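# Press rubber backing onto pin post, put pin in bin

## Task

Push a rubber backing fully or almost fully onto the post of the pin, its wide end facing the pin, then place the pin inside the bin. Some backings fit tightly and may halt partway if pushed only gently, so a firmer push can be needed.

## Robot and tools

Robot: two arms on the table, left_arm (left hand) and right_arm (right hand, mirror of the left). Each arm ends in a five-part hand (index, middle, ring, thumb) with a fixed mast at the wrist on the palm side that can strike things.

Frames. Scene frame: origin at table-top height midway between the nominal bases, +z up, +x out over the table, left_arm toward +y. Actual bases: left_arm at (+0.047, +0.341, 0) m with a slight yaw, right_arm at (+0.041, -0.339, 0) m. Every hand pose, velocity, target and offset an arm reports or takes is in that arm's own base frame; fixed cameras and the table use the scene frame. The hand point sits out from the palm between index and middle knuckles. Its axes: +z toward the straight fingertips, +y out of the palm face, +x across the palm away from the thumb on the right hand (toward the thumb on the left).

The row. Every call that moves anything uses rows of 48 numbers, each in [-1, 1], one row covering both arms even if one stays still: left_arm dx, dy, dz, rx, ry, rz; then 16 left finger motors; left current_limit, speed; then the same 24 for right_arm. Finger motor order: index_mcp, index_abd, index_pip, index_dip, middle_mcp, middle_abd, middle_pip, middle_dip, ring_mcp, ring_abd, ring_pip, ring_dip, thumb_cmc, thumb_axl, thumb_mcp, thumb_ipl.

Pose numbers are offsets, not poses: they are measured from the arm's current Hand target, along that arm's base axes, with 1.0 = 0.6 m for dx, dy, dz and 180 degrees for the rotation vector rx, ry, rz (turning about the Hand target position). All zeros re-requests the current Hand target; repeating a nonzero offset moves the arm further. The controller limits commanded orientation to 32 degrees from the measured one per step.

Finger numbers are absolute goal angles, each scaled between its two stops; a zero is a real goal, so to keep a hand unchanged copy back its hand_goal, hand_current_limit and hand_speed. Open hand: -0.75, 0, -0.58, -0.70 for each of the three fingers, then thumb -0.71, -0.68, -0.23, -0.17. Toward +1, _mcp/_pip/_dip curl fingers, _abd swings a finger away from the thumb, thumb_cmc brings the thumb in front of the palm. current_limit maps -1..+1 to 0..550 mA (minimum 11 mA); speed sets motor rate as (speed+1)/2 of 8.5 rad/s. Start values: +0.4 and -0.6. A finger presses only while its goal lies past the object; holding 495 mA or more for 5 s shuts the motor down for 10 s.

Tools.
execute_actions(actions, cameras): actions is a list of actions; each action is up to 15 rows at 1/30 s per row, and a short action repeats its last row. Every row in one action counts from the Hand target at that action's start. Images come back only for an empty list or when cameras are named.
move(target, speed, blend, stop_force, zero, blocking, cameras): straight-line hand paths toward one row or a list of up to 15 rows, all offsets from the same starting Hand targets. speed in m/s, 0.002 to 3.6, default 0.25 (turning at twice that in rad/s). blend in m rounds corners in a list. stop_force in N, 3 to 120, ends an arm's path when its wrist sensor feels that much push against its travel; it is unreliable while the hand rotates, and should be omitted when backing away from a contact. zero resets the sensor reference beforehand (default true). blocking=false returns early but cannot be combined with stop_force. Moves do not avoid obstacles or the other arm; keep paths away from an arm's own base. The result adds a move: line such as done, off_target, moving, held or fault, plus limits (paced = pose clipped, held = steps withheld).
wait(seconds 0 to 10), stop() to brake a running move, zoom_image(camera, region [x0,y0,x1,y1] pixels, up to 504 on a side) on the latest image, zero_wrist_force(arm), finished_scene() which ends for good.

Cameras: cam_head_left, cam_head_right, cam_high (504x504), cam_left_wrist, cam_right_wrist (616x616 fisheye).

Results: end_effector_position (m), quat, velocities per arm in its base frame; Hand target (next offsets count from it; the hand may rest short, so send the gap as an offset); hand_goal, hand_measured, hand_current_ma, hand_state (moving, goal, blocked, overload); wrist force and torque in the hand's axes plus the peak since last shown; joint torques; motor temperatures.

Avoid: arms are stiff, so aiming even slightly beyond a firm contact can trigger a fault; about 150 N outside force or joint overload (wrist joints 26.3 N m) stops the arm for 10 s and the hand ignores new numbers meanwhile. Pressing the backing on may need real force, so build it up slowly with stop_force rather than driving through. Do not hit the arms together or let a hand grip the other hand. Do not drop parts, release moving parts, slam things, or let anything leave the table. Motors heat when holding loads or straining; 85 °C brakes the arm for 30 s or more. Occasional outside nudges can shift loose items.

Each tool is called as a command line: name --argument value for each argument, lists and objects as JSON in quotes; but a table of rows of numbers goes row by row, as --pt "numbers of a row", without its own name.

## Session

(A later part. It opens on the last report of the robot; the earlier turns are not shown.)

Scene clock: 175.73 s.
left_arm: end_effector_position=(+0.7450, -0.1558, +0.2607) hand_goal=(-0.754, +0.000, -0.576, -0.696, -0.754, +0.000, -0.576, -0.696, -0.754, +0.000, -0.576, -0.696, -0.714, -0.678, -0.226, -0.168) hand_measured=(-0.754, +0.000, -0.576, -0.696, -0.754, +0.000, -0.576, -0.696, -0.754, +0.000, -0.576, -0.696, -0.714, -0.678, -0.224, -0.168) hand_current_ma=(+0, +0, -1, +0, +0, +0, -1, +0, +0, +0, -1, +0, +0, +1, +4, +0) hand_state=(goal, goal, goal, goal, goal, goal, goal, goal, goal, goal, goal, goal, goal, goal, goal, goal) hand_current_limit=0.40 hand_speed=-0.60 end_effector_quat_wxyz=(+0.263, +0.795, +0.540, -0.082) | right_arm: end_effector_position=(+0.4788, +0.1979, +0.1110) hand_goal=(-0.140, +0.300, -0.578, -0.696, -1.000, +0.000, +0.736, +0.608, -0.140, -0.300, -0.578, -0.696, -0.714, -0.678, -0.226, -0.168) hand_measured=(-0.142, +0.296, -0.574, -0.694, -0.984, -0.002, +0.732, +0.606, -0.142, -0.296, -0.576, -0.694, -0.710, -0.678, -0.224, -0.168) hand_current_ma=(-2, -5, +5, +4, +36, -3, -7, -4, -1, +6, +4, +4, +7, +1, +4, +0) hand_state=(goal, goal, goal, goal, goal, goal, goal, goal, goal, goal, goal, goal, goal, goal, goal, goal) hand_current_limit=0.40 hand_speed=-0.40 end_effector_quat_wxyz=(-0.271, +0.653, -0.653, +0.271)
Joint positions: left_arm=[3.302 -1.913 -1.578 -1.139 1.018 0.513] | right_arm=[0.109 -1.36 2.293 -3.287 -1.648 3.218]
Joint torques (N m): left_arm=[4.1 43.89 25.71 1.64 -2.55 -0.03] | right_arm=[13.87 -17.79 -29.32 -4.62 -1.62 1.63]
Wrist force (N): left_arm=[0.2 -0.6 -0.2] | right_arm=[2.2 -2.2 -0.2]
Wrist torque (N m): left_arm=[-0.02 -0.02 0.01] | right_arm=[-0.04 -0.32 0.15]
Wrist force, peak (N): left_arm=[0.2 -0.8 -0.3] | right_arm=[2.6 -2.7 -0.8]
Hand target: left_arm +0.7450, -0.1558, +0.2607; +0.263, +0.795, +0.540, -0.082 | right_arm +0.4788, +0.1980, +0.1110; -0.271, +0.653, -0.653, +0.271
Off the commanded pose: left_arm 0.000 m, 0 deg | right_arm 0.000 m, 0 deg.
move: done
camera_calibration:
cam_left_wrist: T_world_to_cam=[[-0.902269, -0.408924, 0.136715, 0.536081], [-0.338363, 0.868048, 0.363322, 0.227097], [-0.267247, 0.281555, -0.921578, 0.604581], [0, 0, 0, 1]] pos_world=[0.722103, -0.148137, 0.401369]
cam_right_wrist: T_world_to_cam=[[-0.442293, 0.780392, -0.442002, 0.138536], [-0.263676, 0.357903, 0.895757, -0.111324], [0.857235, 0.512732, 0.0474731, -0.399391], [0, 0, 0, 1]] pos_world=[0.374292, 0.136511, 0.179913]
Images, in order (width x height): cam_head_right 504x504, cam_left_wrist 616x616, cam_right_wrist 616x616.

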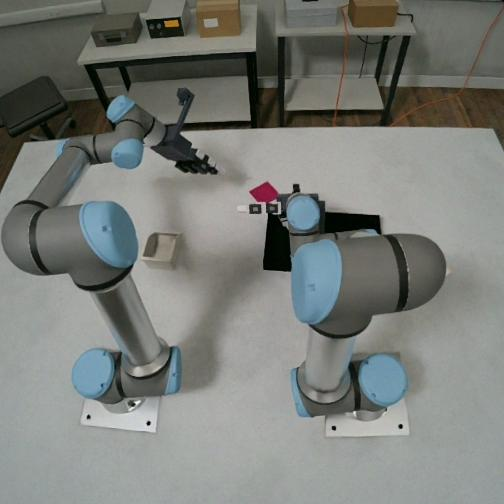

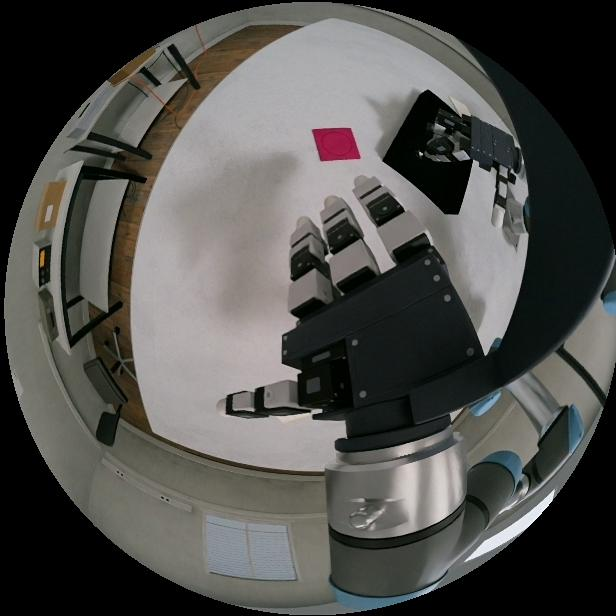

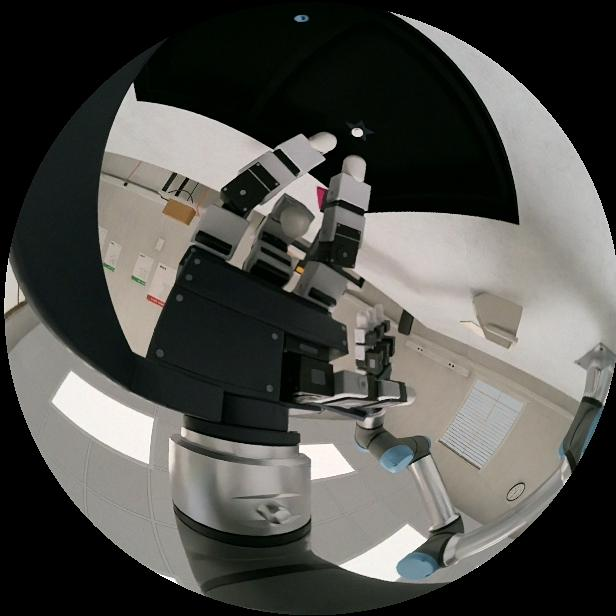

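move --pt "0 0 0 0 0 0 -0.754 0 -0.576 -0.696 -0.754 0 -0.576 -0.696 -0.754 0 -0.576 -0.696 -0.714 -0.678 -0.226 -0.168 0.4 -0.6 0 0.0017 -0.0333 0 0 0 -0.140 0.30 -0.577 -0.696 -1 0 0.737 0.609 -0.140 -0.30 -0.577 -0.696 -0.714 -0.678 -0.226 -0.168 0.4 -0.8" --speed 0.04 --stop_force 4 --cameras '["cam_right_wrist","cam_left_wrist","cam_high"]'

zoom_image --camera "cam_right_wrist" --region '[315, 120, 375, 180]'

zoom_image --camera "cam_left_wrist" --region '[407, 137, 437, 167]'

zoom_image --camera "cam_high" --region '[130, 352, 160, 382]'

Scene clock: 181.40 s.
left_arm: end_effector_position=(+0.7450, -0.1558, +0.2607) hand_goal=(-0.754, +0.000, -0.576, -0.696, -0.754, +0.000, -0.576, -0.696, -0.754, +0.000, -0.576, -0.696, -0.714, -0.678, -0.226, -0.168) hand_measured=(-0.754, +0.000, -0.576, -0.696, -0.754, +0.000, -0.576, -0.696, -0.754, +0.000, -0.576, -0.696, -0.714, -0.678, -0.224, -0.168) hand_current_ma=(+0, +0, -1, +0, +0, +0, -1, +0, +0, +0, -1, +0, +0, +1, +4, +0) hand_state=(goal, goal, goal, goal, goal, goal, goal, goal, goal, goal, goal, goal, goal, goal, goal, goal) hand_current_limit=0.40 hand_speed=-0.60 end_effector_quat_wxyz=(+0.263, +0.795, +0.540, -0.082) | right_arm: end_effector_position=(+0.4788, +0.1990, +0.0910) hand_goal=(-0.140, +0.300, -0.578, -0.696, -1.000, +0.000, +0.736, +0.608, -0.140, -0.300, -0.578, -0.696, -0.714, -0.678, -0.226, -0.168) hand_measured=(-0.142, +0.296, -0.574, -0.694, -0.984, -0.002, +0.732, +0.606, -0.142, -0.296, -0.576, -0.694, -0.710, -0.678, -0.224, -0.168) hand_current_ma=(-2, -5, +5, +4, +36, -3, -7, -4, -1, +6, +4, +4, +7, +1, +4, +0) hand_state=(goal, goal, goal, goal, goal, goal, goal, goal, goal, goal, goal, goal, goal, goal, goal, goal) hand_current_limit=0.40 hand_speed=-0.80 end_effector_quat_wxyz=(-0.271, +0.653, -0.653, +0.271)
Joint positions: left_arm=[3.302 -1.913 -1.578 -1.139 1.018 0.513] | right_arm=[0.112 -1.307 2.306 -3.353 -1.65 3.22]
Joint torques (N m): left_arm=[3.66 44.2 26.24 1.81 -2.35 0.04] | right_arm=[12.4 -18.19 0.4 -4.73 -1.37 1.74]
Wrist force (N): left_arm=[0.0 -0.6 -0.3] | right_arm=[2.4 -2.2 -0.3]
Wrist torque (N m): left_arm=[-0.02 -0.01 0.00] | right_arm=[-0.03 -0.35 0.16]
Wrist force, peak (N): left_arm=[0.4 -0.7 -0.2] | right_arm=[2.4 -2.6 -0.7]
Hand target: left_arm +0.7450, -0.1558, +0.2607; +0.263, +0.795, +0.540, -0.082 | right_arm +0.4788, +0.1990, +0.0910; -0.271, +0.653, -0.653, +0.271
Off the commanded pose: left_arm 0.000 m, 0 deg | right_arm 0.000 m, 0 deg.
move: done
camera_calibration:
cam_left_wrist: T_world_to_cam=[[-0.902269, -0.408924, 0.136715, 0.536081], [-0.338363, 0.868048, 0.363322, 0.227097], [-0.267247, 0.281555, -0.921578, 0.604581], [0, 0, 0, 1]] pos_world=[0.722103, -0.148137, 0.401369]
cam_right_wrist: T_world_to_cam=[[-0.442273, 0.780364, -0.442072, 0.128846], [-0.26371, 0.357964, 0.895723, -0.0937926], [0.857235, 0.512733, 0.0474723, -0.399005], [0, 0, 0, 1]] pos_world=[0.374292, 0.137611, 0.159913]
Images, in order (width x height): cam_high 504x504, cam_left_wrist 616x616, cam_right_wrist 616x616.

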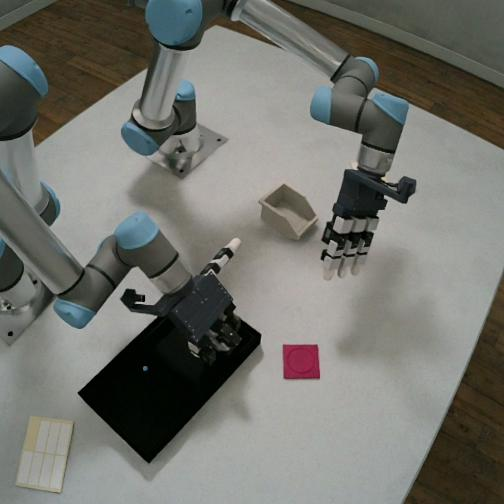

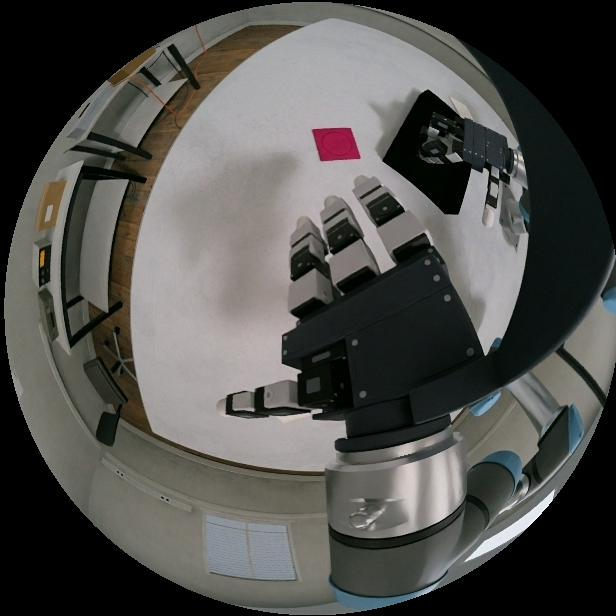

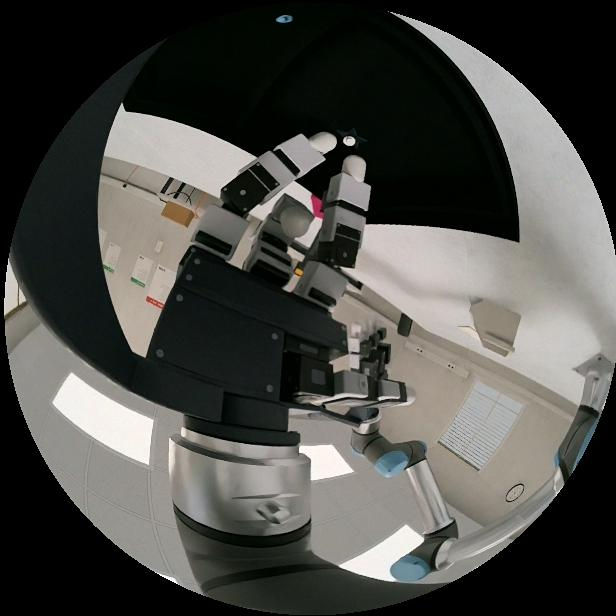

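Scaled by 8.400 from the camera's 616x616 image, which has a finer 880x880 frame.

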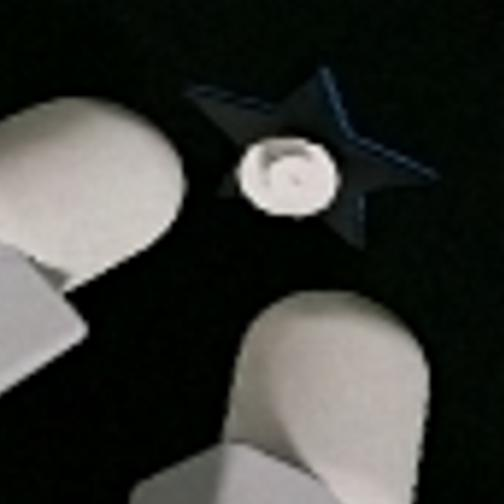

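Scaled by 16.800 from the camera's 616x616 image, which has a finer 880x880 frame.

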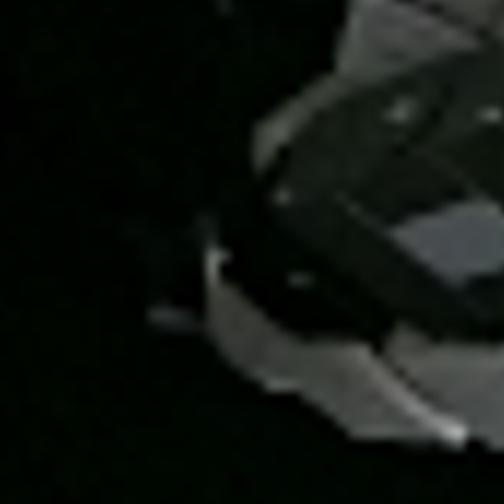

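Scaled by 16.800 from the camera's 504x504 image, which has a finer 720x720 frame.

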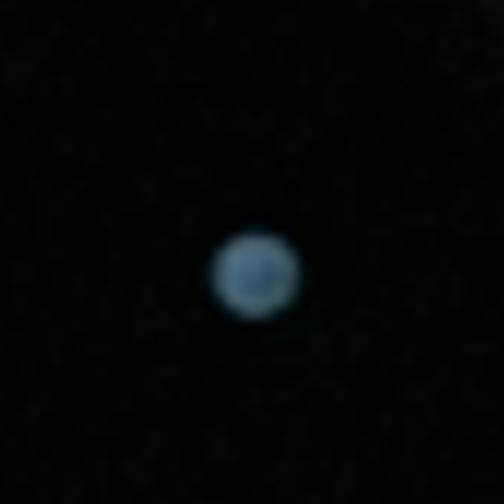

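zoom_image --camera "cam_right_wrist" --region '[338, 128, 362, 152]'

zoom_image --camera "cam_right_wrist" --region '[272, 6, 296, 30]'

Scaled by 21.000 from the camera's 616x616 image, which has a finer 880x880 frame.

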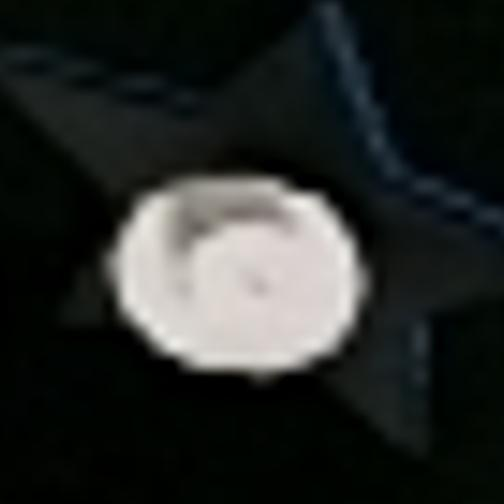

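Scaled by 21.000 from the camera's 616x616 image, which has a finer 880x880 frame.

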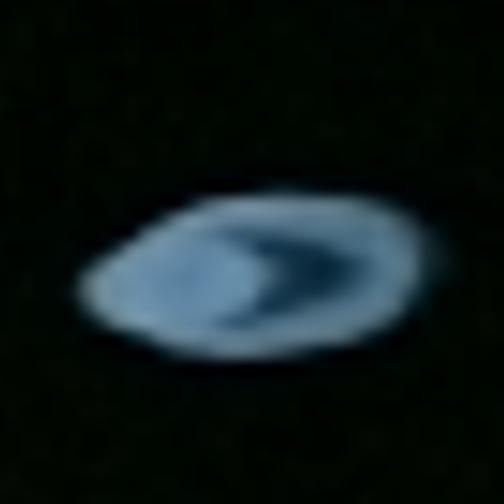

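move --pt "0 0 0 0 0 0 -0.754 0 -0.576 -0.696 -0.754 0 -0.576 -0.696 -0.754 0 -0.576 -0.696 -0.714 -0.678 -0.226 -0.168 0.4 -0.6 0.0042 0.0003 -0.0083 0 0 0 -0.145 0.365 -0.577 -0.696 -1 0 0.737 0.609 -0.145 -0.365 -0.577 -0.696 -0.714 -0.678 -0.226 -0.168 0.4 -0.85" --speed 0.02 --stop_force 4 --cameras '["cam_right_wrist"]'

zoom_image --camera "cam_right_wrist" --region '[325, 120, 375, 170]'

Scene clock: 186.70 s.
left_arm: end_effector_position=(+0.7450, -0.1558, +0.2607) hand_goal=(-0.754, +0.000, -0.576, -0.696, -0.754, +0.000, -0.576, -0.696, -0.754, +0.000, -0.576, -0.696, -0.714, -0.678, -0.226, -0.168) hand_measured=(-0.754, +0.000, -0.576, -0.696, -0.754, +0.000, -0.576, -0.696, -0.754, +0.000, -0.576, -0.696, -0.714, -0.678, -0.224, -0.168) hand_current_ma=(+0, +0, -1, +0, +0, +0, -1, +0, +0, +0, -1, +0, +0, +1, +4, +0) hand_state=(goal, goal, goal, goal, goal, goal, goal, goal, goal, goal, goal, goal, goal, goal, goal, goal) hand_current_limit=0.40 hand_speed=-0.60 end_effector_quat_wxyz=(+0.263, +0.795, +0.540, -0.082) | right_arm: end_effector_position=(+0.4813, +0.1992, +0.0860) hand_goal=(-0.146, +0.364, -0.578, -0.696, -1.000, +0.000, +0.736, +0.608, -0.146, -0.366, -0.578, -0.696, -0.714, -0.678, -0.226, -0.168) hand_measured=(-0.142, +0.358, -0.574, -0.694, -0.984, -0.002, +0.732, +0.606, -0.142, -0.360, -0.576, -0.694, -0.710, -0.678, -0.224, -0.168) hand_current_ma=(+7, -9, +5, +4, +36, -3, -7, -4, +7, +9, +4, +4, +7, +1, +4, +0) hand_state=(goal, goal, goal, goal, goal, goal, goal, goal, goal, goal, goal, goal, goal, goal, goal, goal) hand_current_limit=0.40 hand_speed=-0.85 end_effector_quat_wxyz=(-0.271, +0.653, -0.653, +0.271)
Joint positions: left_arm=[3.302 -1.913 -1.578 -1.139 1.018 0.513] | right_arm=[0.111 -1.29 2.303 -3.367 -1.649 3.22]
Joint torques (N m): left_arm=[2.91 43.35 26.71 1.69 -2.42 -0.12] | right_arm=[-11.88 -18.27 -27.66 -4.46 0.94 -1.49]
Wrist force (N): left_arm=[0.3 -0.5 -0.1] | right_arm=[2.2 -2.5 -0.6]
Wrist torque (N m): left_arm=[-0.03 -0.05 0.03] | right_arm=[-0.04 -0.31 0.14]
Wrist force, peak (N): left_arm=[0.3 -0.8 -0.4] | right_arm=[2.7 -2.5 -0.6]
Hand target: left_arm +0.7450, -0.1558, +0.2607; +0.263, +0.795, +0.540, -0.082 | right_arm +0.4813, +0.1992, +0.0860; -0.271, +0.653, -0.653, +0.271
Off the commanded pose: left_arm 0.000 m, 0 deg | right_arm 0.000 m, 0 deg.
move: done
camera_calibration:
cam_right_wrist: T_world_to_cam=[[-0.442273, 0.780364, -0.442072, 0.127585], [-0.26371, 0.357964, 0.895723, -0.0887263], [0.857235, 0.512733, 0.0474723, -0.401013], [0, 0, 0, 1]] pos_world=[0.376792, 0.137811, 0.154913]
Images, in order (width x height): cam_right_wrist 616x616.

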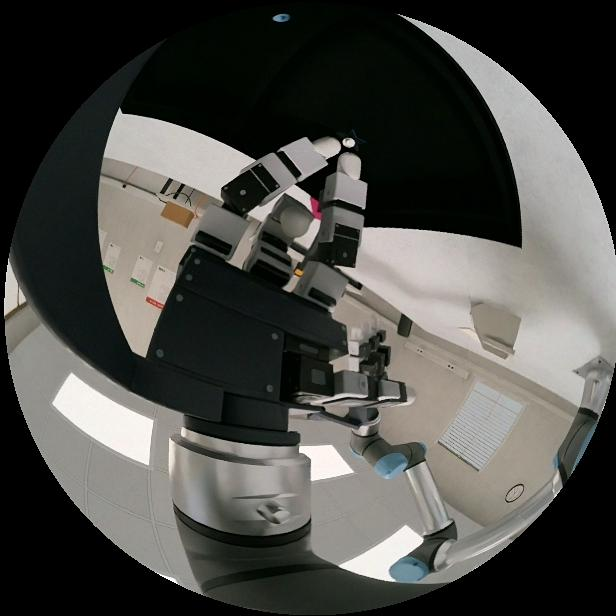

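Scaled by 10.080 from the camera's 616x616 image, which has a finer 880x880 frame.

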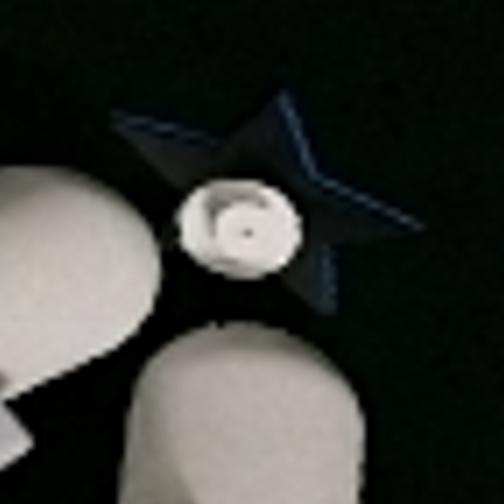

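move --pt "0 0 0 0 0 0 -0.754 0 -0.576 -0.696 -0.754 0 -0.576 -0.696 -0.754 0 -0.576 -0.696 -0.714 -0.678 -0.226 -0.168 0.4 -0.6 -0.0025 0 -0.0167 0 0 0 -0.145 0.368 -0.577 -0.696 -1 0 0.737 0.609 -0.145 -0.368 -0.577 -0.696 -0.714 -0.678 -0.226 -0.168 0.4 -0.85" --speed 0.008 --stop_force 5 --cameras '["cam_right_wrist"]'

zoom_image --camera "cam_right_wrist" --region '[325, 120, 375, 170]'

Scene clock: 189.73 s.
left_arm: end_effector_position=(+0.7450, -0.1558, +0.2607) hand_goal=(-0.754, +0.000, -0.576, -0.696, -0.754, +0.000, -0.576, -0.696, -0.754, +0.000, -0.576, -0.696, -0.714, -0.678, -0.226, -0.168) hand_measured=(-0.754, +0.000, -0.576, -0.696, -0.754, +0.000, -0.576, -0.696, -0.754, +0.000, -0.576, -0.696, -0.714, -0.678, -0.224, -0.168) hand_current_ma=(+0, +0, -1, +0, +0, +0, -1, +0, +0, +0, -1, +0, +0, +1, +4, +0) hand_state=(goal, goal, goal, goal, goal, goal, goal, goal, goal, goal, goal, goal, goal, goal, goal, goal) hand_current_limit=0.40 hand_speed=-0.60 end_effector_quat_wxyz=(+0.263, +0.795, +0.540, -0.082) | right_arm: end_effector_position=(+0.4800, +0.1992, +0.0769) hand_goal=(-0.146, +0.368, -0.578, -0.696, -1.000, +0.000, +0.736, +0.608, -0.146, -0.368, -0.578, -0.696, -0.714, -0.678, -0.226, -0.168) hand_measured=(-0.142, +0.366, -0.576, -0.694, -0.984, -0.002, +0.732, +0.606, -0.142, -0.366, -0.576, -0.694, -0.710, -0.678, -0.224, -0.168) hand_current_ma=(+5, -3, +3, +4, +36, -3, -7, -4, +5, +3, +3, +4, +7, +1, +4, +0) hand_state=(goal, goal, goal, goal, goal, goal, goal, goal, goal, goal, goal, goal, goal, goal, goal, goal) hand_current_limit=0.40 hand_speed=-0.85 end_effector_quat_wxyz=(-0.271, +0.653, -0.653, +0.271)
Joint positions: left_arm=[3.302 -1.913 -1.578 -1.139 1.018 0.513] | right_arm=[0.112 -1.267 2.311 -3.398 -1.65 3.22]
Joint torques (N m): left_arm=[3.21 43.37 26.96 1.8 -2.48 -0.05] | right_arm=[8.34 -32.21 -25.21 -0.23 -0.43 1.02]
Wrist force (N): left_arm=[0.4 -0.7 -0.1] | right_arm=[2.5 -5.8 -3.2]
Wrist torque (N m): left_arm=[-0.04 -0.05 0.04] | right_arm=[0.04 -0.24 0.06]
Wrist force, peak (N): left_arm=[0.4 -0.7 -0.1] | right_arm=[2.3 -7.4 -4.9]
Hand target: left_arm +0.7450, -0.1558, +0.2607; +0.263, +0.795, +0.540, -0.082 | right_arm +0.4800, +0.1992, +0.0769; -0.271, +0.653, -0.653, +0.271 (not the last commanded pose)
Off the commanded pose: left_arm 0.000 m, 0 deg | right_arm 0.001 m, 0 deg.
move: contact (right_arm)
camera_calibration:
cam_right_wrist: T_world_to_cam=[[-0.442235, 0.780386, -0.442071, 0.122881], [-0.263788, 0.357919, 0.895718, -0.0808189], [0.857231, 0.51273, 0.0475721, -0.399389], [0, 0, 0, 1]] pos_world=[0.375392, 0.137811, 0.145713]
Images, in order (width x height): cam_right_wrist 616x616.

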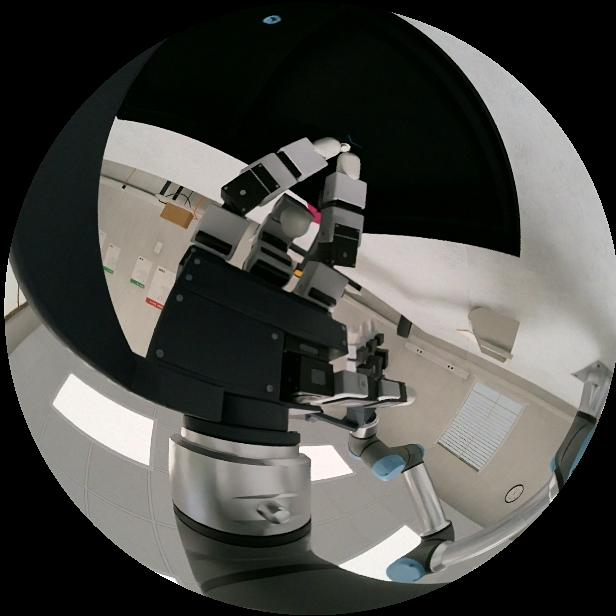

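Scaled by 10.080 from the camera's 616x616 image, which has a finer 880x880 frame.

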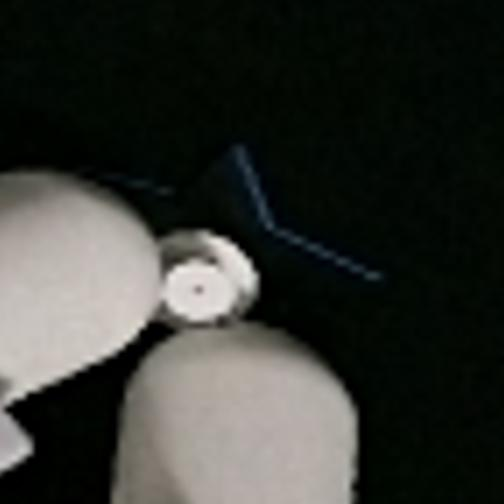

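move --pt "0 0 0 0 0 0 -0.754 0 -0.576 -0.696 -0.754 0 -0.576 -0.696 -0.754 0 -0.576 -0.696 -0.714 -0.678 -0.226 -0.168 0.4 -0.6 0 0 -0.012 0 0 0 -0.145 0.385 -0.577 -0.696 -1 0 0.737 0.609 -0.145 -0.385 -0.577 -0.696 -0.714 -0.678 -0.226 -0.168 0.4 -0.9" --speed 0.004 --stop_force 15 --cameras '["cam_right_wrist"]'

zoom_image --camera "cam_right_wrist" --region '[325, 120, 375, 170]'

Scene clock: 192.13 s.
left_arm: end_effector_position=(+0.7450, -0.1558, +0.2607) hand_goal=(-0.754, +0.000, -0.576, -0.696, -0.754, +0.000, -0.576, -0.696, -0.754, +0.000, -0.576, -0.696, -0.714, -0.678, -0.226, -0.168) hand_measured=(-0.754, +0.000, -0.576, -0.696, -0.754, +0.000, -0.576, -0.696, -0.754, +0.000, -0.576, -0.696, -0.714, -0.678, -0.224, -0.168) hand_current_ma=(+0, +0, -1, +0, +0, +0, -1, +0, +0, +0, -1, +0, +0, +1, +4, +0) hand_state=(goal, goal, goal, goal, goal, goal, goal, goal, goal, goal, goal, goal, goal, goal, goal, goal) hand_current_limit=0.40 hand_speed=-0.60 end_effector_quat_wxyz=(+0.263, +0.795, +0.540, -0.082) | right_arm: end_effector_position=(+0.4800, +0.1992, +0.0733) hand_goal=(-0.146, +0.384, -0.578, -0.696, -1.000, +0.000, +0.736, +0.608, -0.146, -0.386, -0.578, -0.696, -0.714, -0.678, -0.226, -0.168) hand_measured=(-0.146, +0.348, -0.576, -0.694, -0.984, -0.002, +0.732, +0.606, -0.150, -0.356, -0.580, -0.694, -0.710, -0.678, -0.224, -0.168) hand_current_ma=(+1, -83, +2, +4, +36, -3, -7, -4, -8, +63, -2, +1, +7, +1, +4, +0) hand_state=(goal, blocked, goal, goal, goal, goal, goal, goal, goal, blocked, goal, goal, goal, goal, goal, goal) hand_current_limit=0.40 hand_speed=-0.90 end_effector_quat_wxyz=(-0.271, +0.653, -0.653, +0.271)
Joint positions: left_arm=[3.302 -1.913 -1.578 -1.139 1.018 0.513] | right_arm=[0.112 -1.257 2.313 -3.41 -1.65 3.22]
Joint torques (N m): left_arm=[2.8 43.5 27.3 1.8 -2.43 -0.06] | right_arm=[2.31 -25.61 -3.32 2.32 0.41 -0.05]
Wrist force (N): left_arm=[0.4 -0.6 -0.3] | right_arm=[1.8 -17.7 -12.3]
Wrist torque (N m): left_arm=[-0.01 -0.06 0.03] | right_arm=[0.27 -0.05 -0.20]
Wrist force, peak (N): left_arm=[0.4 -0.7 -0.2] | right_arm=[2.2 -20.2 -14.6]
Hand target: left_arm +0.7450, -0.1558, +0.2607; +0.263, +0.795, +0.540, -0.082 | right_arm +0.4800, +0.1992, +0.0733; -0.271, +0.653, -0.653, +0.271 (not the last commanded pose)
Off the commanded pose: left_arm 0.000 m, 0 deg | right_arm 0.004 m, 0 deg.
move: contact (right_arm)
camera_calibration:
cam_right_wrist: T_world_to_cam=[[-0.442185, 0.780392, -0.442108, 0.121276], [-0.263884, 0.357907, 0.895694, -0.0775532], [0.857227, 0.512728, 0.0476715, -0.399231], [0, 0, 0, 1]] pos_world=[0.375392, 0.137811, 0.142113]
Images, in order (width x height): cam_right_wrist 616x616.

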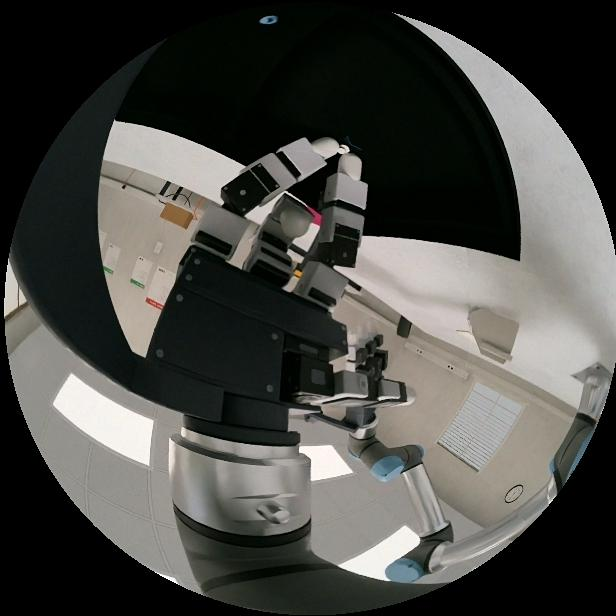

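Scaled by 10.080 from the camera's 616x616 image, which has a finer 880x880 frame.

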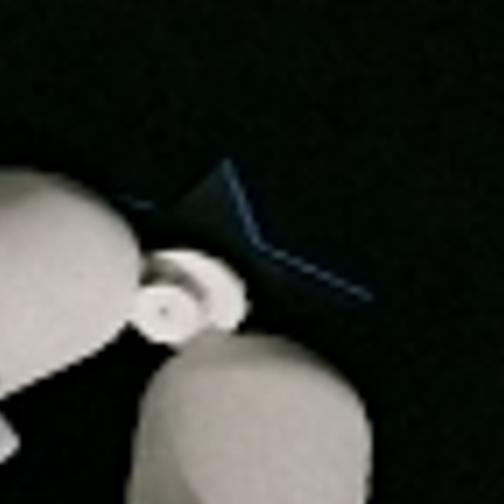

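move --pt "0 0 0 0 0 0 -0.754 0 -0.576 -0.696 -0.754 0 -0.576 -0.696 -0.754 0 -0.576 -0.696 -0.714 -0.678 -0.226 -0.168 0.4 -0.6 0 0 0.002 0 0 0 -0.145 0.28 -0.577 -0.696 -1 0 0.737 0.609 -0.145 -0.28 -0.577 -0.696 -0.714 -0.678 -0.226 -0.168 0.4 -0.85" --pt "0 0 0 0 0 0 -0.754 0 -0.576 -0.696 -0.754 0 -0.576 -0.696 -0.754 0 -0.576 -0.696 -0.714 -0.678 -0.226 -0.168 0.4 -0.6 0 0 0.035 0 0 0 -0.145 0.28 -0.577 -0.696 -1 0 0.737 0.609 -0.145 -0.28 -0.577 -0.696 -0.714 -0.678 -0.226 -0.168 0.4 -0.85" --speed '[0.01,0.04]' --cameras '["cam_right_wrist","cam_left_wrist"]'

zoom_image --camera "cam_right_wrist" --region '[330, 120, 370, 160]'

zoom_image --camera "cam_left_wrist" --region '[407, 137, 437, 167]'

Scene clock: 196.47 s.
left_arm: end_effector_position=(+0.7450, -0.1558, +0.2607) hand_goal=(-0.754, +0.000, -0.576, -0.696, -0.754, +0.000, -0.576, -0.696, -0.754, +0.000, -0.576, -0.696, -0.714, -0.678, -0.226, -0.168) hand_measured=(-0.754, +0.000, -0.576, -0.696, -0.754, +0.000, -0.576, -0.696, -0.754, +0.000, -0.576, -0.696, -0.714, -0.678, -0.224, -0.168) hand_current_ma=(+0, +0, -1, +0, +0, +0, -1, +0, +0, +0, -1, +0, +0, +1, +4, +0) hand_state=(goal, goal, goal, goal, goal, goal, goal, goal, goal, goal, goal, goal, goal, goal, goal, goal) hand_current_limit=0.40 hand_speed=-0.60 end_effector_quat_wxyz=(+0.263, +0.795, +0.540, -0.082) | right_arm: end_effector_position=(+0.4800, +0.1992, +0.0942) hand_goal=(-0.146, +0.280, -0.578, -0.696, -1.000, +0.000, +0.736, +0.608, -0.146, -0.280, -0.578, -0.696, -0.714, -0.678, -0.226, -0.168) hand_measured=(-0.144, +0.282, -0.576, -0.694, -0.984, -0.002, +0.732, +0.606, -0.148, -0.282, -0.580, -0.696, -0.710, -0.678, -0.224, -0.168) hand_current_ma=(+4, +2, +2, +3, +36, -3, -7, -4, -1, -2, -3, +0, +7, +1, +4, +0) hand_state=(goal, goal, goal, goal, goal, goal, goal, goal, goal, goal, goal, goal, goal, goal, goal, goal) hand_current_limit=0.40 hand_speed=-0.85 end_effector_quat_wxyz=(-0.271, +0.653, -0.653, +0.271)
Joint positions: left_arm=[3.302 -1.913 -1.578 -1.139 1.018 0.513] | right_arm=[0.112 -1.314 2.301 -3.341 -1.65 3.22]
Joint torques (N m): left_arm=[2.77 43.97 27.26 1.61 -2.51 -0.15] | right_arm=[6.85 -33.77 -27.98 -1.04 0.54 0.07]
Wrist force (N): left_arm=[0.2 -0.4 -0.1] | right_arm=[2.3 -2.5 -0.4]
Wrist torque (N m): left_arm=[0.00 -0.03 0.02] | right_arm=[-0.06 -0.33 0.14]
Wrist force, peak (N): left_arm=[0.1 -0.8 -0.4] | right_arm=[1.9 -18.0 -12.5]
Hand target: left_arm +0.7450, -0.1558, +0.2607; +0.263, +0.795, +0.540, -0.082 | right_arm +0.4800, +0.1992, +0.0943; -0.271, +0.653, -0.653, +0.271
Off the commanded pose: left_arm 0.000 m, 0 deg | right_arm 0.000 m, 0 deg.
move: done
camera_calibration:
cam_left_wrist: T_world_to_cam=[[-0.902269, -0.408924, 0.136715, 0.536081], [-0.338363, 0.868048, 0.363322, 0.227097], [-0.267247, 0.281555, -0.921578, 0.604581], [0, 0, 0, 1]] pos_world=[0.722103, -0.148137, 0.401369]
cam_right_wrist: T_world_to_cam=[[-0.442145, 0.780411, -0.442116, 0.130588], [-0.263965, 0.35787, 0.895685, -0.0962991], [0.857223, 0.512726, 0.0477712, -0.400332], [0, 0, 0, 1]] pos_world=[0.375493, 0.137811, 0.163113]
Images, in order (width x height): cam_left_wrist 616x616, cam_right_wrist 616x616.

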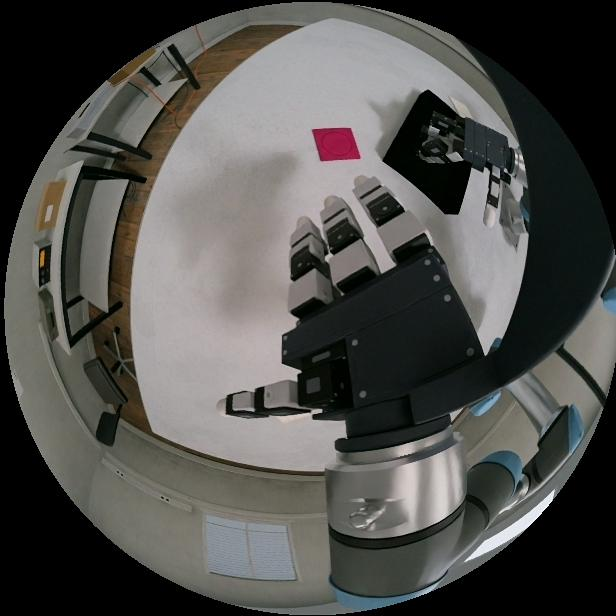

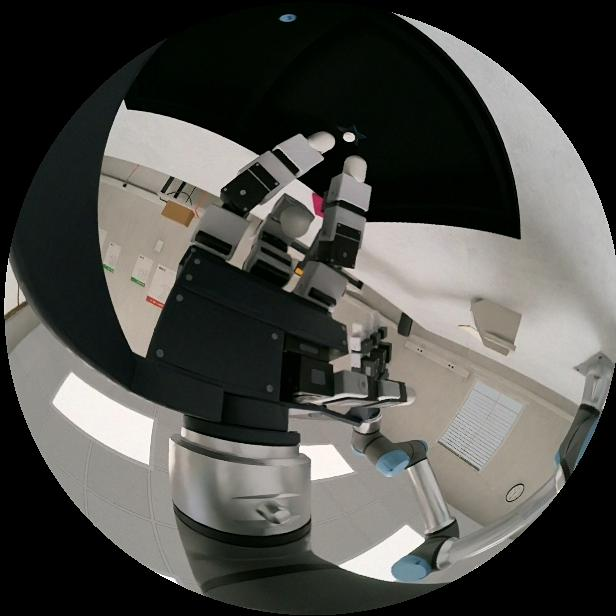

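Scaled by 12.600 from the camera's 616x616 image, which has a finer 880x880 frame.

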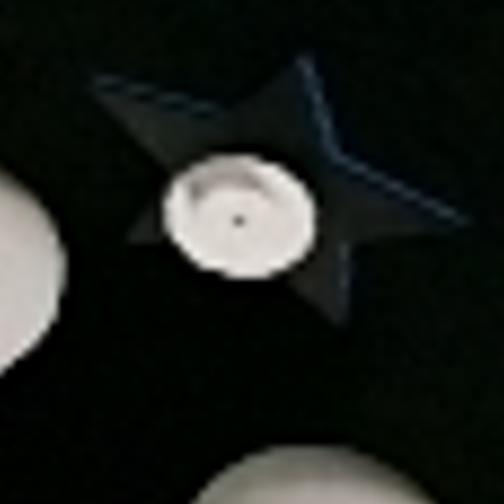

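Scaled by 16.800 from the camera's 616x616 image, which has a finer 880x880 frame.

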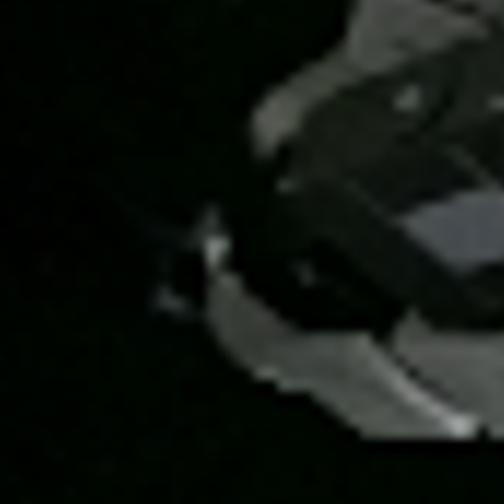

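move --pt "0 0 0 0 0 0 -0.754 0 -0.576 -0.696 -0.754 0 -0.576 -0.696 -0.754 0 -0.576 -0.696 -0.714 -0.678 -0.226 -0.168 0.4 -0.6 0 0 0.08 0 0 0 -1 0 0.737 0.609 -1 0 0.737 0.609 -1 0 0.737 0.609 -0.714 -0.678 -0.226 -0.168 0.4 -0.4" --pt "0 0 0 0 0 0 -0.754 0 -0.576 -0.696 -0.754 0 -0.576 -0.696 -0.754 0 -0.576 -0.696 -0.714 -0.678 -0.226 -0.168 0.4 -0.6 0.075 -0.03 0.08 0 -0.1667 0 -1 0 0.737 0.609 -1 0 0.737 0.609 -1 0 0.737 0.609 -0.714 -0.678 -0.226 -0.168 0.4 -0.4" --speed '[0.06,0.15]' --cameras '["cam_right_wrist","cam_high"]'

Scene clock: 202.40 s.
left_arm: end_effector_position=(+0.7450, -0.1558, +0.2607) hand_goal=(-0.754, +0.000, -0.576, -0.696, -0.754, +0.000, -0.576, -0.696, -0.754, +0.000, -0.576, -0.696, -0.714, -0.678, -0.226, -0.168) hand_measured=(-0.754, +0.000, -0.576, -0.696, -0.754, +0.000, -0.576, -0.696, -0.754, +0.000, -0.576, -0.696, -0.714, -0.678, -0.224, -0.168) hand_current_ma=(+0, +0, -1, +0, +0, +0, -1, +0, +0, +0, -1, +0, +0, +1, +4, +0) hand_state=(goal, goal, goal, goal, goal, goal, goal, goal, goal, goal, goal, goal, goal, goal, goal, goal) hand_current_limit=0.40 hand_speed=-0.60 end_effector_quat_wxyz=(+0.263, +0.795, +0.540, -0.082) | right_arm: end_effector_position=(+0.5250, +0.1812, +0.1423) hand_goal=(-1.000, +0.000, +0.736, +0.608, -1.000, +0.000, +0.736, +0.608, -1.000, +0.000, +0.736, +0.608, -0.714, -0.678, -0.226, -0.168) hand_measured=(-0.986, +0.002, +0.734, +0.604, -0.984, -0.002, +0.734, +0.606, -0.986, -0.002, +0.734, +0.604, -0.708, -0.678, -0.224, -0.168) hand_current_ma=(+34, +3, -4, -5, +35, -3, -3, -4, +31, -3, -3, -5, +11, +1, +4, +0) hand_state=(goal, goal, goal, goal, goal, goal, goal, goal, goal, goal, goal, goal, goal, goal, goal, goal) hand_current_limit=0.40 hand_speed=-0.40 end_effector_quat_wxyz=(-0.431, +0.561, -0.561, +0.431)
Joint positions: left_arm=[3.302 -1.913 -1.578 -1.139 1.018 0.513] | right_arm=[0.076 -1.164 2.364 -4.08 -1.644 3.161]
Joint torques (N m): left_arm=[2.44 43.02 28.48 1.9 -2.46 -0.28] | right_arm=[-12.09 -20.22 -23.23 -4.23 0.88 -1.32]
Wrist force (N): left_arm=[0.3 -0.4 -0.2] | right_arm=[2.1 -2.4 0.3]
Wrist torque (N m): left_arm=[0.01 -0.05 0.02] | right_arm=[-0.10 -0.28 0.28]
Wrist force, peak (N): left_arm=[0.0 -0.8 -0.4] | right_arm=[2.7 -2.7 0.2]
Hand target: left_arm +0.7450, -0.1558, +0.2607; +0.263, +0.795, +0.540, -0.082 | right_arm +0.5250, +0.1812, +0.1423; -0.431, +0.561, -0.561, +0.431
Off the commanded pose: left_arm 0.000 m, 0 deg | right_arm 0.000 m, 0 deg.
move: done
camera_calibration:
cam_right_wrist: T_world_to_cam=[[-0.161895, 0.780376, -0.60399, 0.0616647], [-0.676385, 0.357915, 0.643739, 0.131307], [0.718535, 0.512748, 0.46989, -0.419172], [0, 0, 0, 1]] pos_world=[0.399987, 0.119811, 0.149682]
Images, in order (width x height): cam_high 504x504, cam_right_wrist 616x616.

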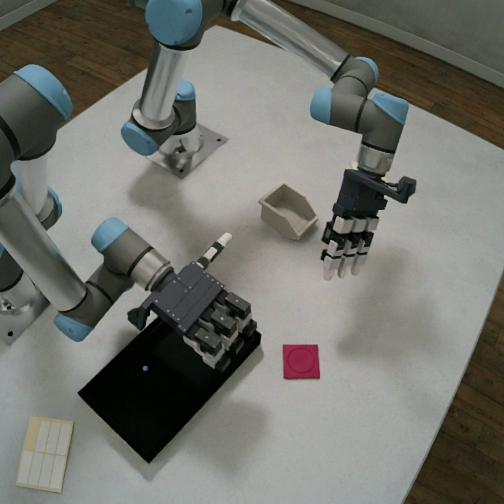

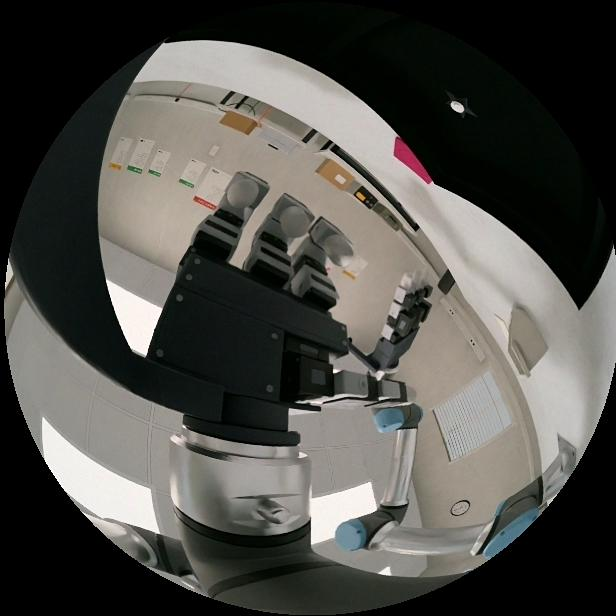

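Now lower for a closer side view.

move --pt "0 0 0 0 0 0 -0.754 0 -0.576 -0.696 -0.754 0 -0.576 -0.696 -0.754 0 -0.576 -0.696 -0.714 -0.678 -0.226 -0.168 0.4 -0.6 0.0083 0.0083 -0.0783 0 0 0 -1 0 0.737 0.609 -1 0 0.737 0.609 -1 0 0.737 0.609 -0.714 -0.678 -0.226 -0.168 0.4 -0.4" --speed 0.06 --stop_force 6 --cameras '["cam_right_wrist"]'

zoom_image --camera "cam_right_wrist" --region '[440, 90, 480, 130]'

Scene clock: 204.47 s.
left_arm: end_effector_position=(+0.7450, -0.1558, +0.2607) hand_goal=(-0.754, +0.000, -0.576, -0.696, -0.754, +0.000, -0.576, -0.696, -0.754, +0.000, -0.576, -0.696, -0.714, -0.678, -0.226, -0.168) hand_measured=(-0.754, +0.000, -0.576, -0.696, -0.754, +0.000, -0.576, -0.696, -0.754, +0.000, -0.576, -0.696, -0.714, -0.678, -0.224, -0.168) hand_current_ma=(+0, +0, -1, +0, +0, +0, -1, +0, +0, +0, -1, +0, +0, +1, +4, +0) hand_state=(goal, goal, goal, goal, goal, goal, goal, goal, goal, goal, goal, goal, goal, goal, goal, goal) hand_current_limit=0.40 hand_speed=-0.60 end_effector_quat_wxyz=(+0.263, +0.795, +0.540, -0.082) | right_arm: end_effector_position=(+0.5300, +0.1862, +0.0953) hand_goal=(-1.000, +0.000, +0.736, +0.608, -1.000, +0.000, +0.736, +0.608, -1.000, +0.000, +0.736, +0.608, -0.714, -0.678, -0.226, -0.168) hand_measured=(-0.986, +0.002, +0.734, +0.604, -0.984, -0.002, +0.734, +0.606, -0.986, -0.002, +0.734, +0.604, -0.708, -0.678, -0.224, -0.168) hand_current_ma=(+34, +3, -4, -5, +35, -3, -3, -4, +31, -3, -3, -5, +11, +1, +4, +0) hand_state=(goal, goal, goal, goal, goal, goal, goal, goal, goal, goal, goal, goal, goal, goal, goal, goal) hand_current_limit=0.40 hand_speed=-0.40 end_effector_quat_wxyz=(-0.431, +0.561, -0.561, +0.431)
Joint positions: left_arm=[3.302 -1.913 -1.578 -1.139 1.018 0.513] | right_arm=[0.09 -1.008 2.345 -4.217 -1.657 3.164]
Joint torques (N m): left_arm=[3.06 43.08 28.94 1.65 -2.48 -0.33] | right_arm=[12.98 -24.21 -20.19 -4.22 -1.33 1.76]
Wrist force (N): left_arm=[0.3 -0.3 -0.1] | right_arm=[2.4 -2.0 0.2]
Wrist torque (N m): left_arm=[0.01 -0.04 0.01] | right_arm=[-0.04 -0.32 0.20]
Wrist force, peak (N): left_arm=[0.3 -0.7 -0.1] | right_arm=[2.5 -2.8 0.5]
Hand target: left_arm +0.7450, -0.1558, +0.2607; +0.263, +0.795, +0.540, -0.082 | right_arm +0.5300, +0.1862, +0.0953; -0.431, +0.561, -0.561, +0.431
Off the commanded pose: left_arm 0.000 m, 0 deg | right_arm 0.000 m, 0 deg.
move: done
camera_calibration:
cam_right_wrist: T_world_to_cam=[[-0.161863, 0.780399, -0.603968, 0.0301671], [-0.67648, 0.357847, 0.643677, 0.163208], [0.718453, 0.51276, 0.470002, -0.403224], [0, 0, 0, 1]] pos_world=[0.404987, 0.124811, 0.102683]
Images, in order (width x height): cam_right_wrist 616x616.

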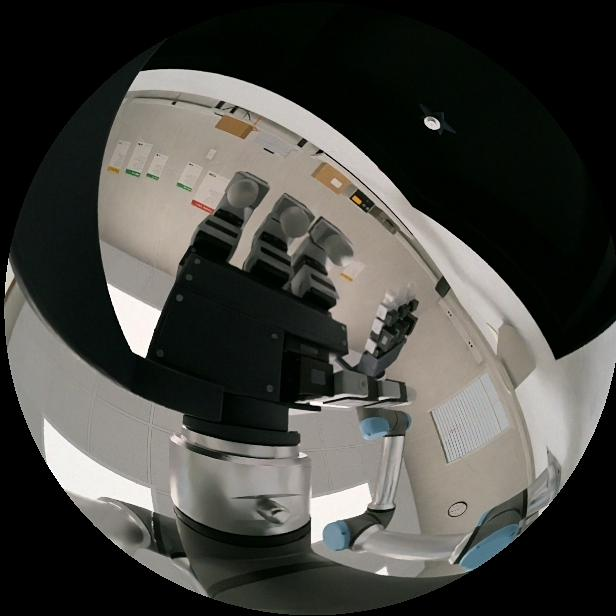

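Scaled by 12.600 from the camera's 616x616 image, which has a finer 880x880 frame.

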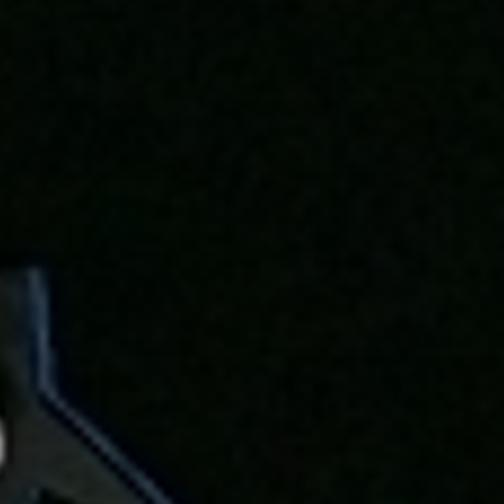

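zoom_image --camera "cam_right_wrist" --region '[415, 100, 455, 140]'

zoom_image --camera "cam_right_wrist" --region '[421, 111, 445, 135]'

Scaled by 12.600 from the camera's 616x616 image, which has a finer 880x880 frame.

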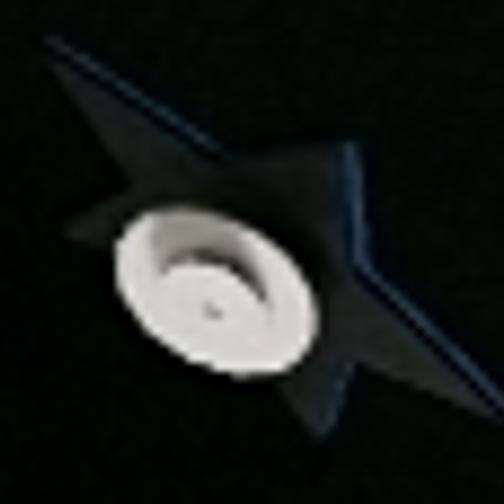

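Scaled by 21.000 from the camera's 616x616 image, which has a finer 880x880 frame.

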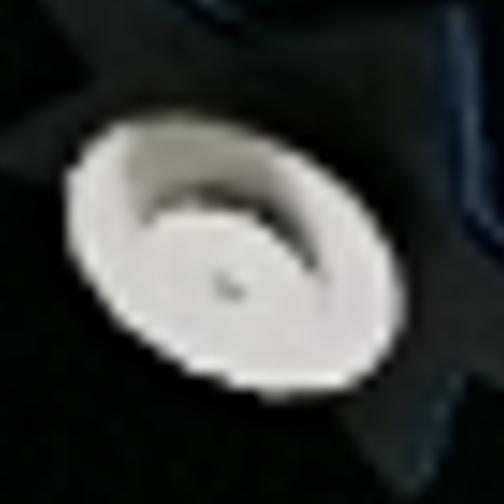

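move --pt "0 0 0 0 0 0 -0.754 0 -0.576 -0.696 -0.754 0 -0.576 -0.696 -0.754 0 -0.576 -0.696 -0.714 -0.678 -0.226 -0.168 0.4 -0.6 0.0 0.0 0.04 0 0 0 -1 0 0.737 0.609 -1 0 0.737 0.609 -1 0 0.737 0.609 -0.714 -0.678 -0.226 -0.168 0.4 -0.4" --pt "0 0 0 0 0 0 -0.754 0 -0.576 -0.696 -0.754 0 -0.576 -0.696 -0.754 0 -0.576 -0.696 -0.714 -0.678 -0.226 -0.168 0.4 -0.6 0.19 -0.125 0.04 0 0 0 -1 0 0.737 0.609 -1 0 0.737 0.609 -1 0 0.737 0.609 -0.714 -0.678 -0.226 -0.168 0.4 -0.4" --pt "0 0 0 0 0 0 -0.754 0 -0.576 -0.696 -0.754 0 -0.576 -0.696 -0.754 0 -0.576 -0.696 -0.714 -0.678 -0.226 -0.168 0.4 -0.6 0.19 -0.125 0.0 0 0 0 -1 0 0.737 0.609 -1 0 0.737 0.609 -1 0 0.737 0.609 -0.714 -0.678 -0.226 -0.168 0.4 -0.4" --speed 0.12 --blend 0.01 --cameras '["cam_right_wrist"]'

Scene clock: 212.97 s.
left_arm: end_effector_position=(+0.7450, -0.1558, +0.2607) hand_goal=(-0.754, +0.000, -0.576, -0.696, -0.754, +0.000, -0.576, -0.696, -0.754, +0.000, -0.576, -0.696, -0.714, -0.678, -0.226, -0.168) hand_measured=(-0.754, +0.000, -0.576, -0.696, -0.754, +0.000, -0.576, -0.696, -0.754, +0.000, -0.576, -0.696, -0.714, -0.678, -0.224, -0.168) hand_current_ma=(+0, +0, -1, +0, +0, +0, -1, +0, +0, +0, -1, +0, +0, +1, +4, +0) hand_state=(goal, goal, goal, goal, goal, goal, goal, goal, goal, goal, goal, goal, goal, goal, goal, goal) hand_current_limit=0.40 hand_speed=-0.60 end_effector_quat_wxyz=(+0.263, +0.795, +0.540, -0.082) | right_arm: end_effector_position=(+0.6440, +0.1112, +0.0954) hand_goal=(-1.000, +0.000, +0.736, +0.608, -1.000, +0.000, +0.736, +0.608, -1.000, +0.000, +0.736, +0.608, -0.714, -0.678, -0.226, -0.168) hand_measured=(-0.986, +0.002, +0.734, +0.604, -0.984, -0.002, +0.734, +0.606, -0.986, -0.002, +0.734, +0.604, -0.708, -0.678, -0.224, -0.168) hand_current_ma=(+34, +3, -4, -5, +35, -3, -3, -4, +31, -3, -3, -5, +12, +1, +4, +0) hand_state=(goal, goal, goal, goal, goal, goal, goal, goal, goal, goal, goal, goal, goal, goal, goal, goal) hand_current_limit=0.40 hand_speed=-0.40 end_effector_quat_wxyz=(-0.431, +0.561, -0.561, +0.431)
Joint positions: left_arm=[3.302 -1.913 -1.578 -1.139 1.018 0.513] | right_arm=[-0.102 -0.926 2.1 -4.054 -1.472 3.115]
Joint torques (N m): left_arm=[2.55 43.49 28.7 1.7 -2.57 -0.36] | right_arm=[-12.11 -29.12 -23.2 -4.13 1.04 -0.84]
Wrist force (N): left_arm=[0.1 -0.5 -0.2] | right_arm=[2.2 -2.4 0.5]
Wrist torque (N m): left_arm=[-0.01 -0.02 0.01] | right_arm=[-0.15 -0.29 0.29]
Wrist force, peak (N): left_arm=[0.2 -0.7 -0.3] | right_arm=[2.6 -2.9 0.7]
Hand target: left_arm +0.7450, -0.1558, +0.2607; +0.263, +0.795, +0.540, -0.082 | right_arm +0.6440, +0.1112, +0.0953; -0.431, +0.561, -0.561, +0.431
Off the commanded pose: left_arm 0.000 m, 0 deg | right_arm 0.000 m, 0 deg.
move: done
camera_calibration:
cam_right_wrist: T_world_to_cam=[[-0.161811, 0.780371, -0.604019, 0.107189], [-0.676492, 0.357908, 0.643631, 0.267109], [0.718454, 0.51276, 0.470001, -0.446717], [0, 0, 0, 1]] pos_world=[0.518987, 0.049811, 0.102783]
Images, in order (width x height): cam_right_wrist 616x616.

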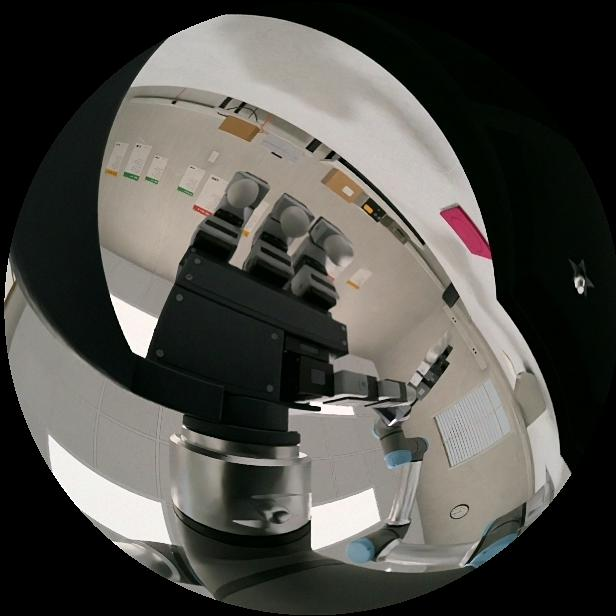

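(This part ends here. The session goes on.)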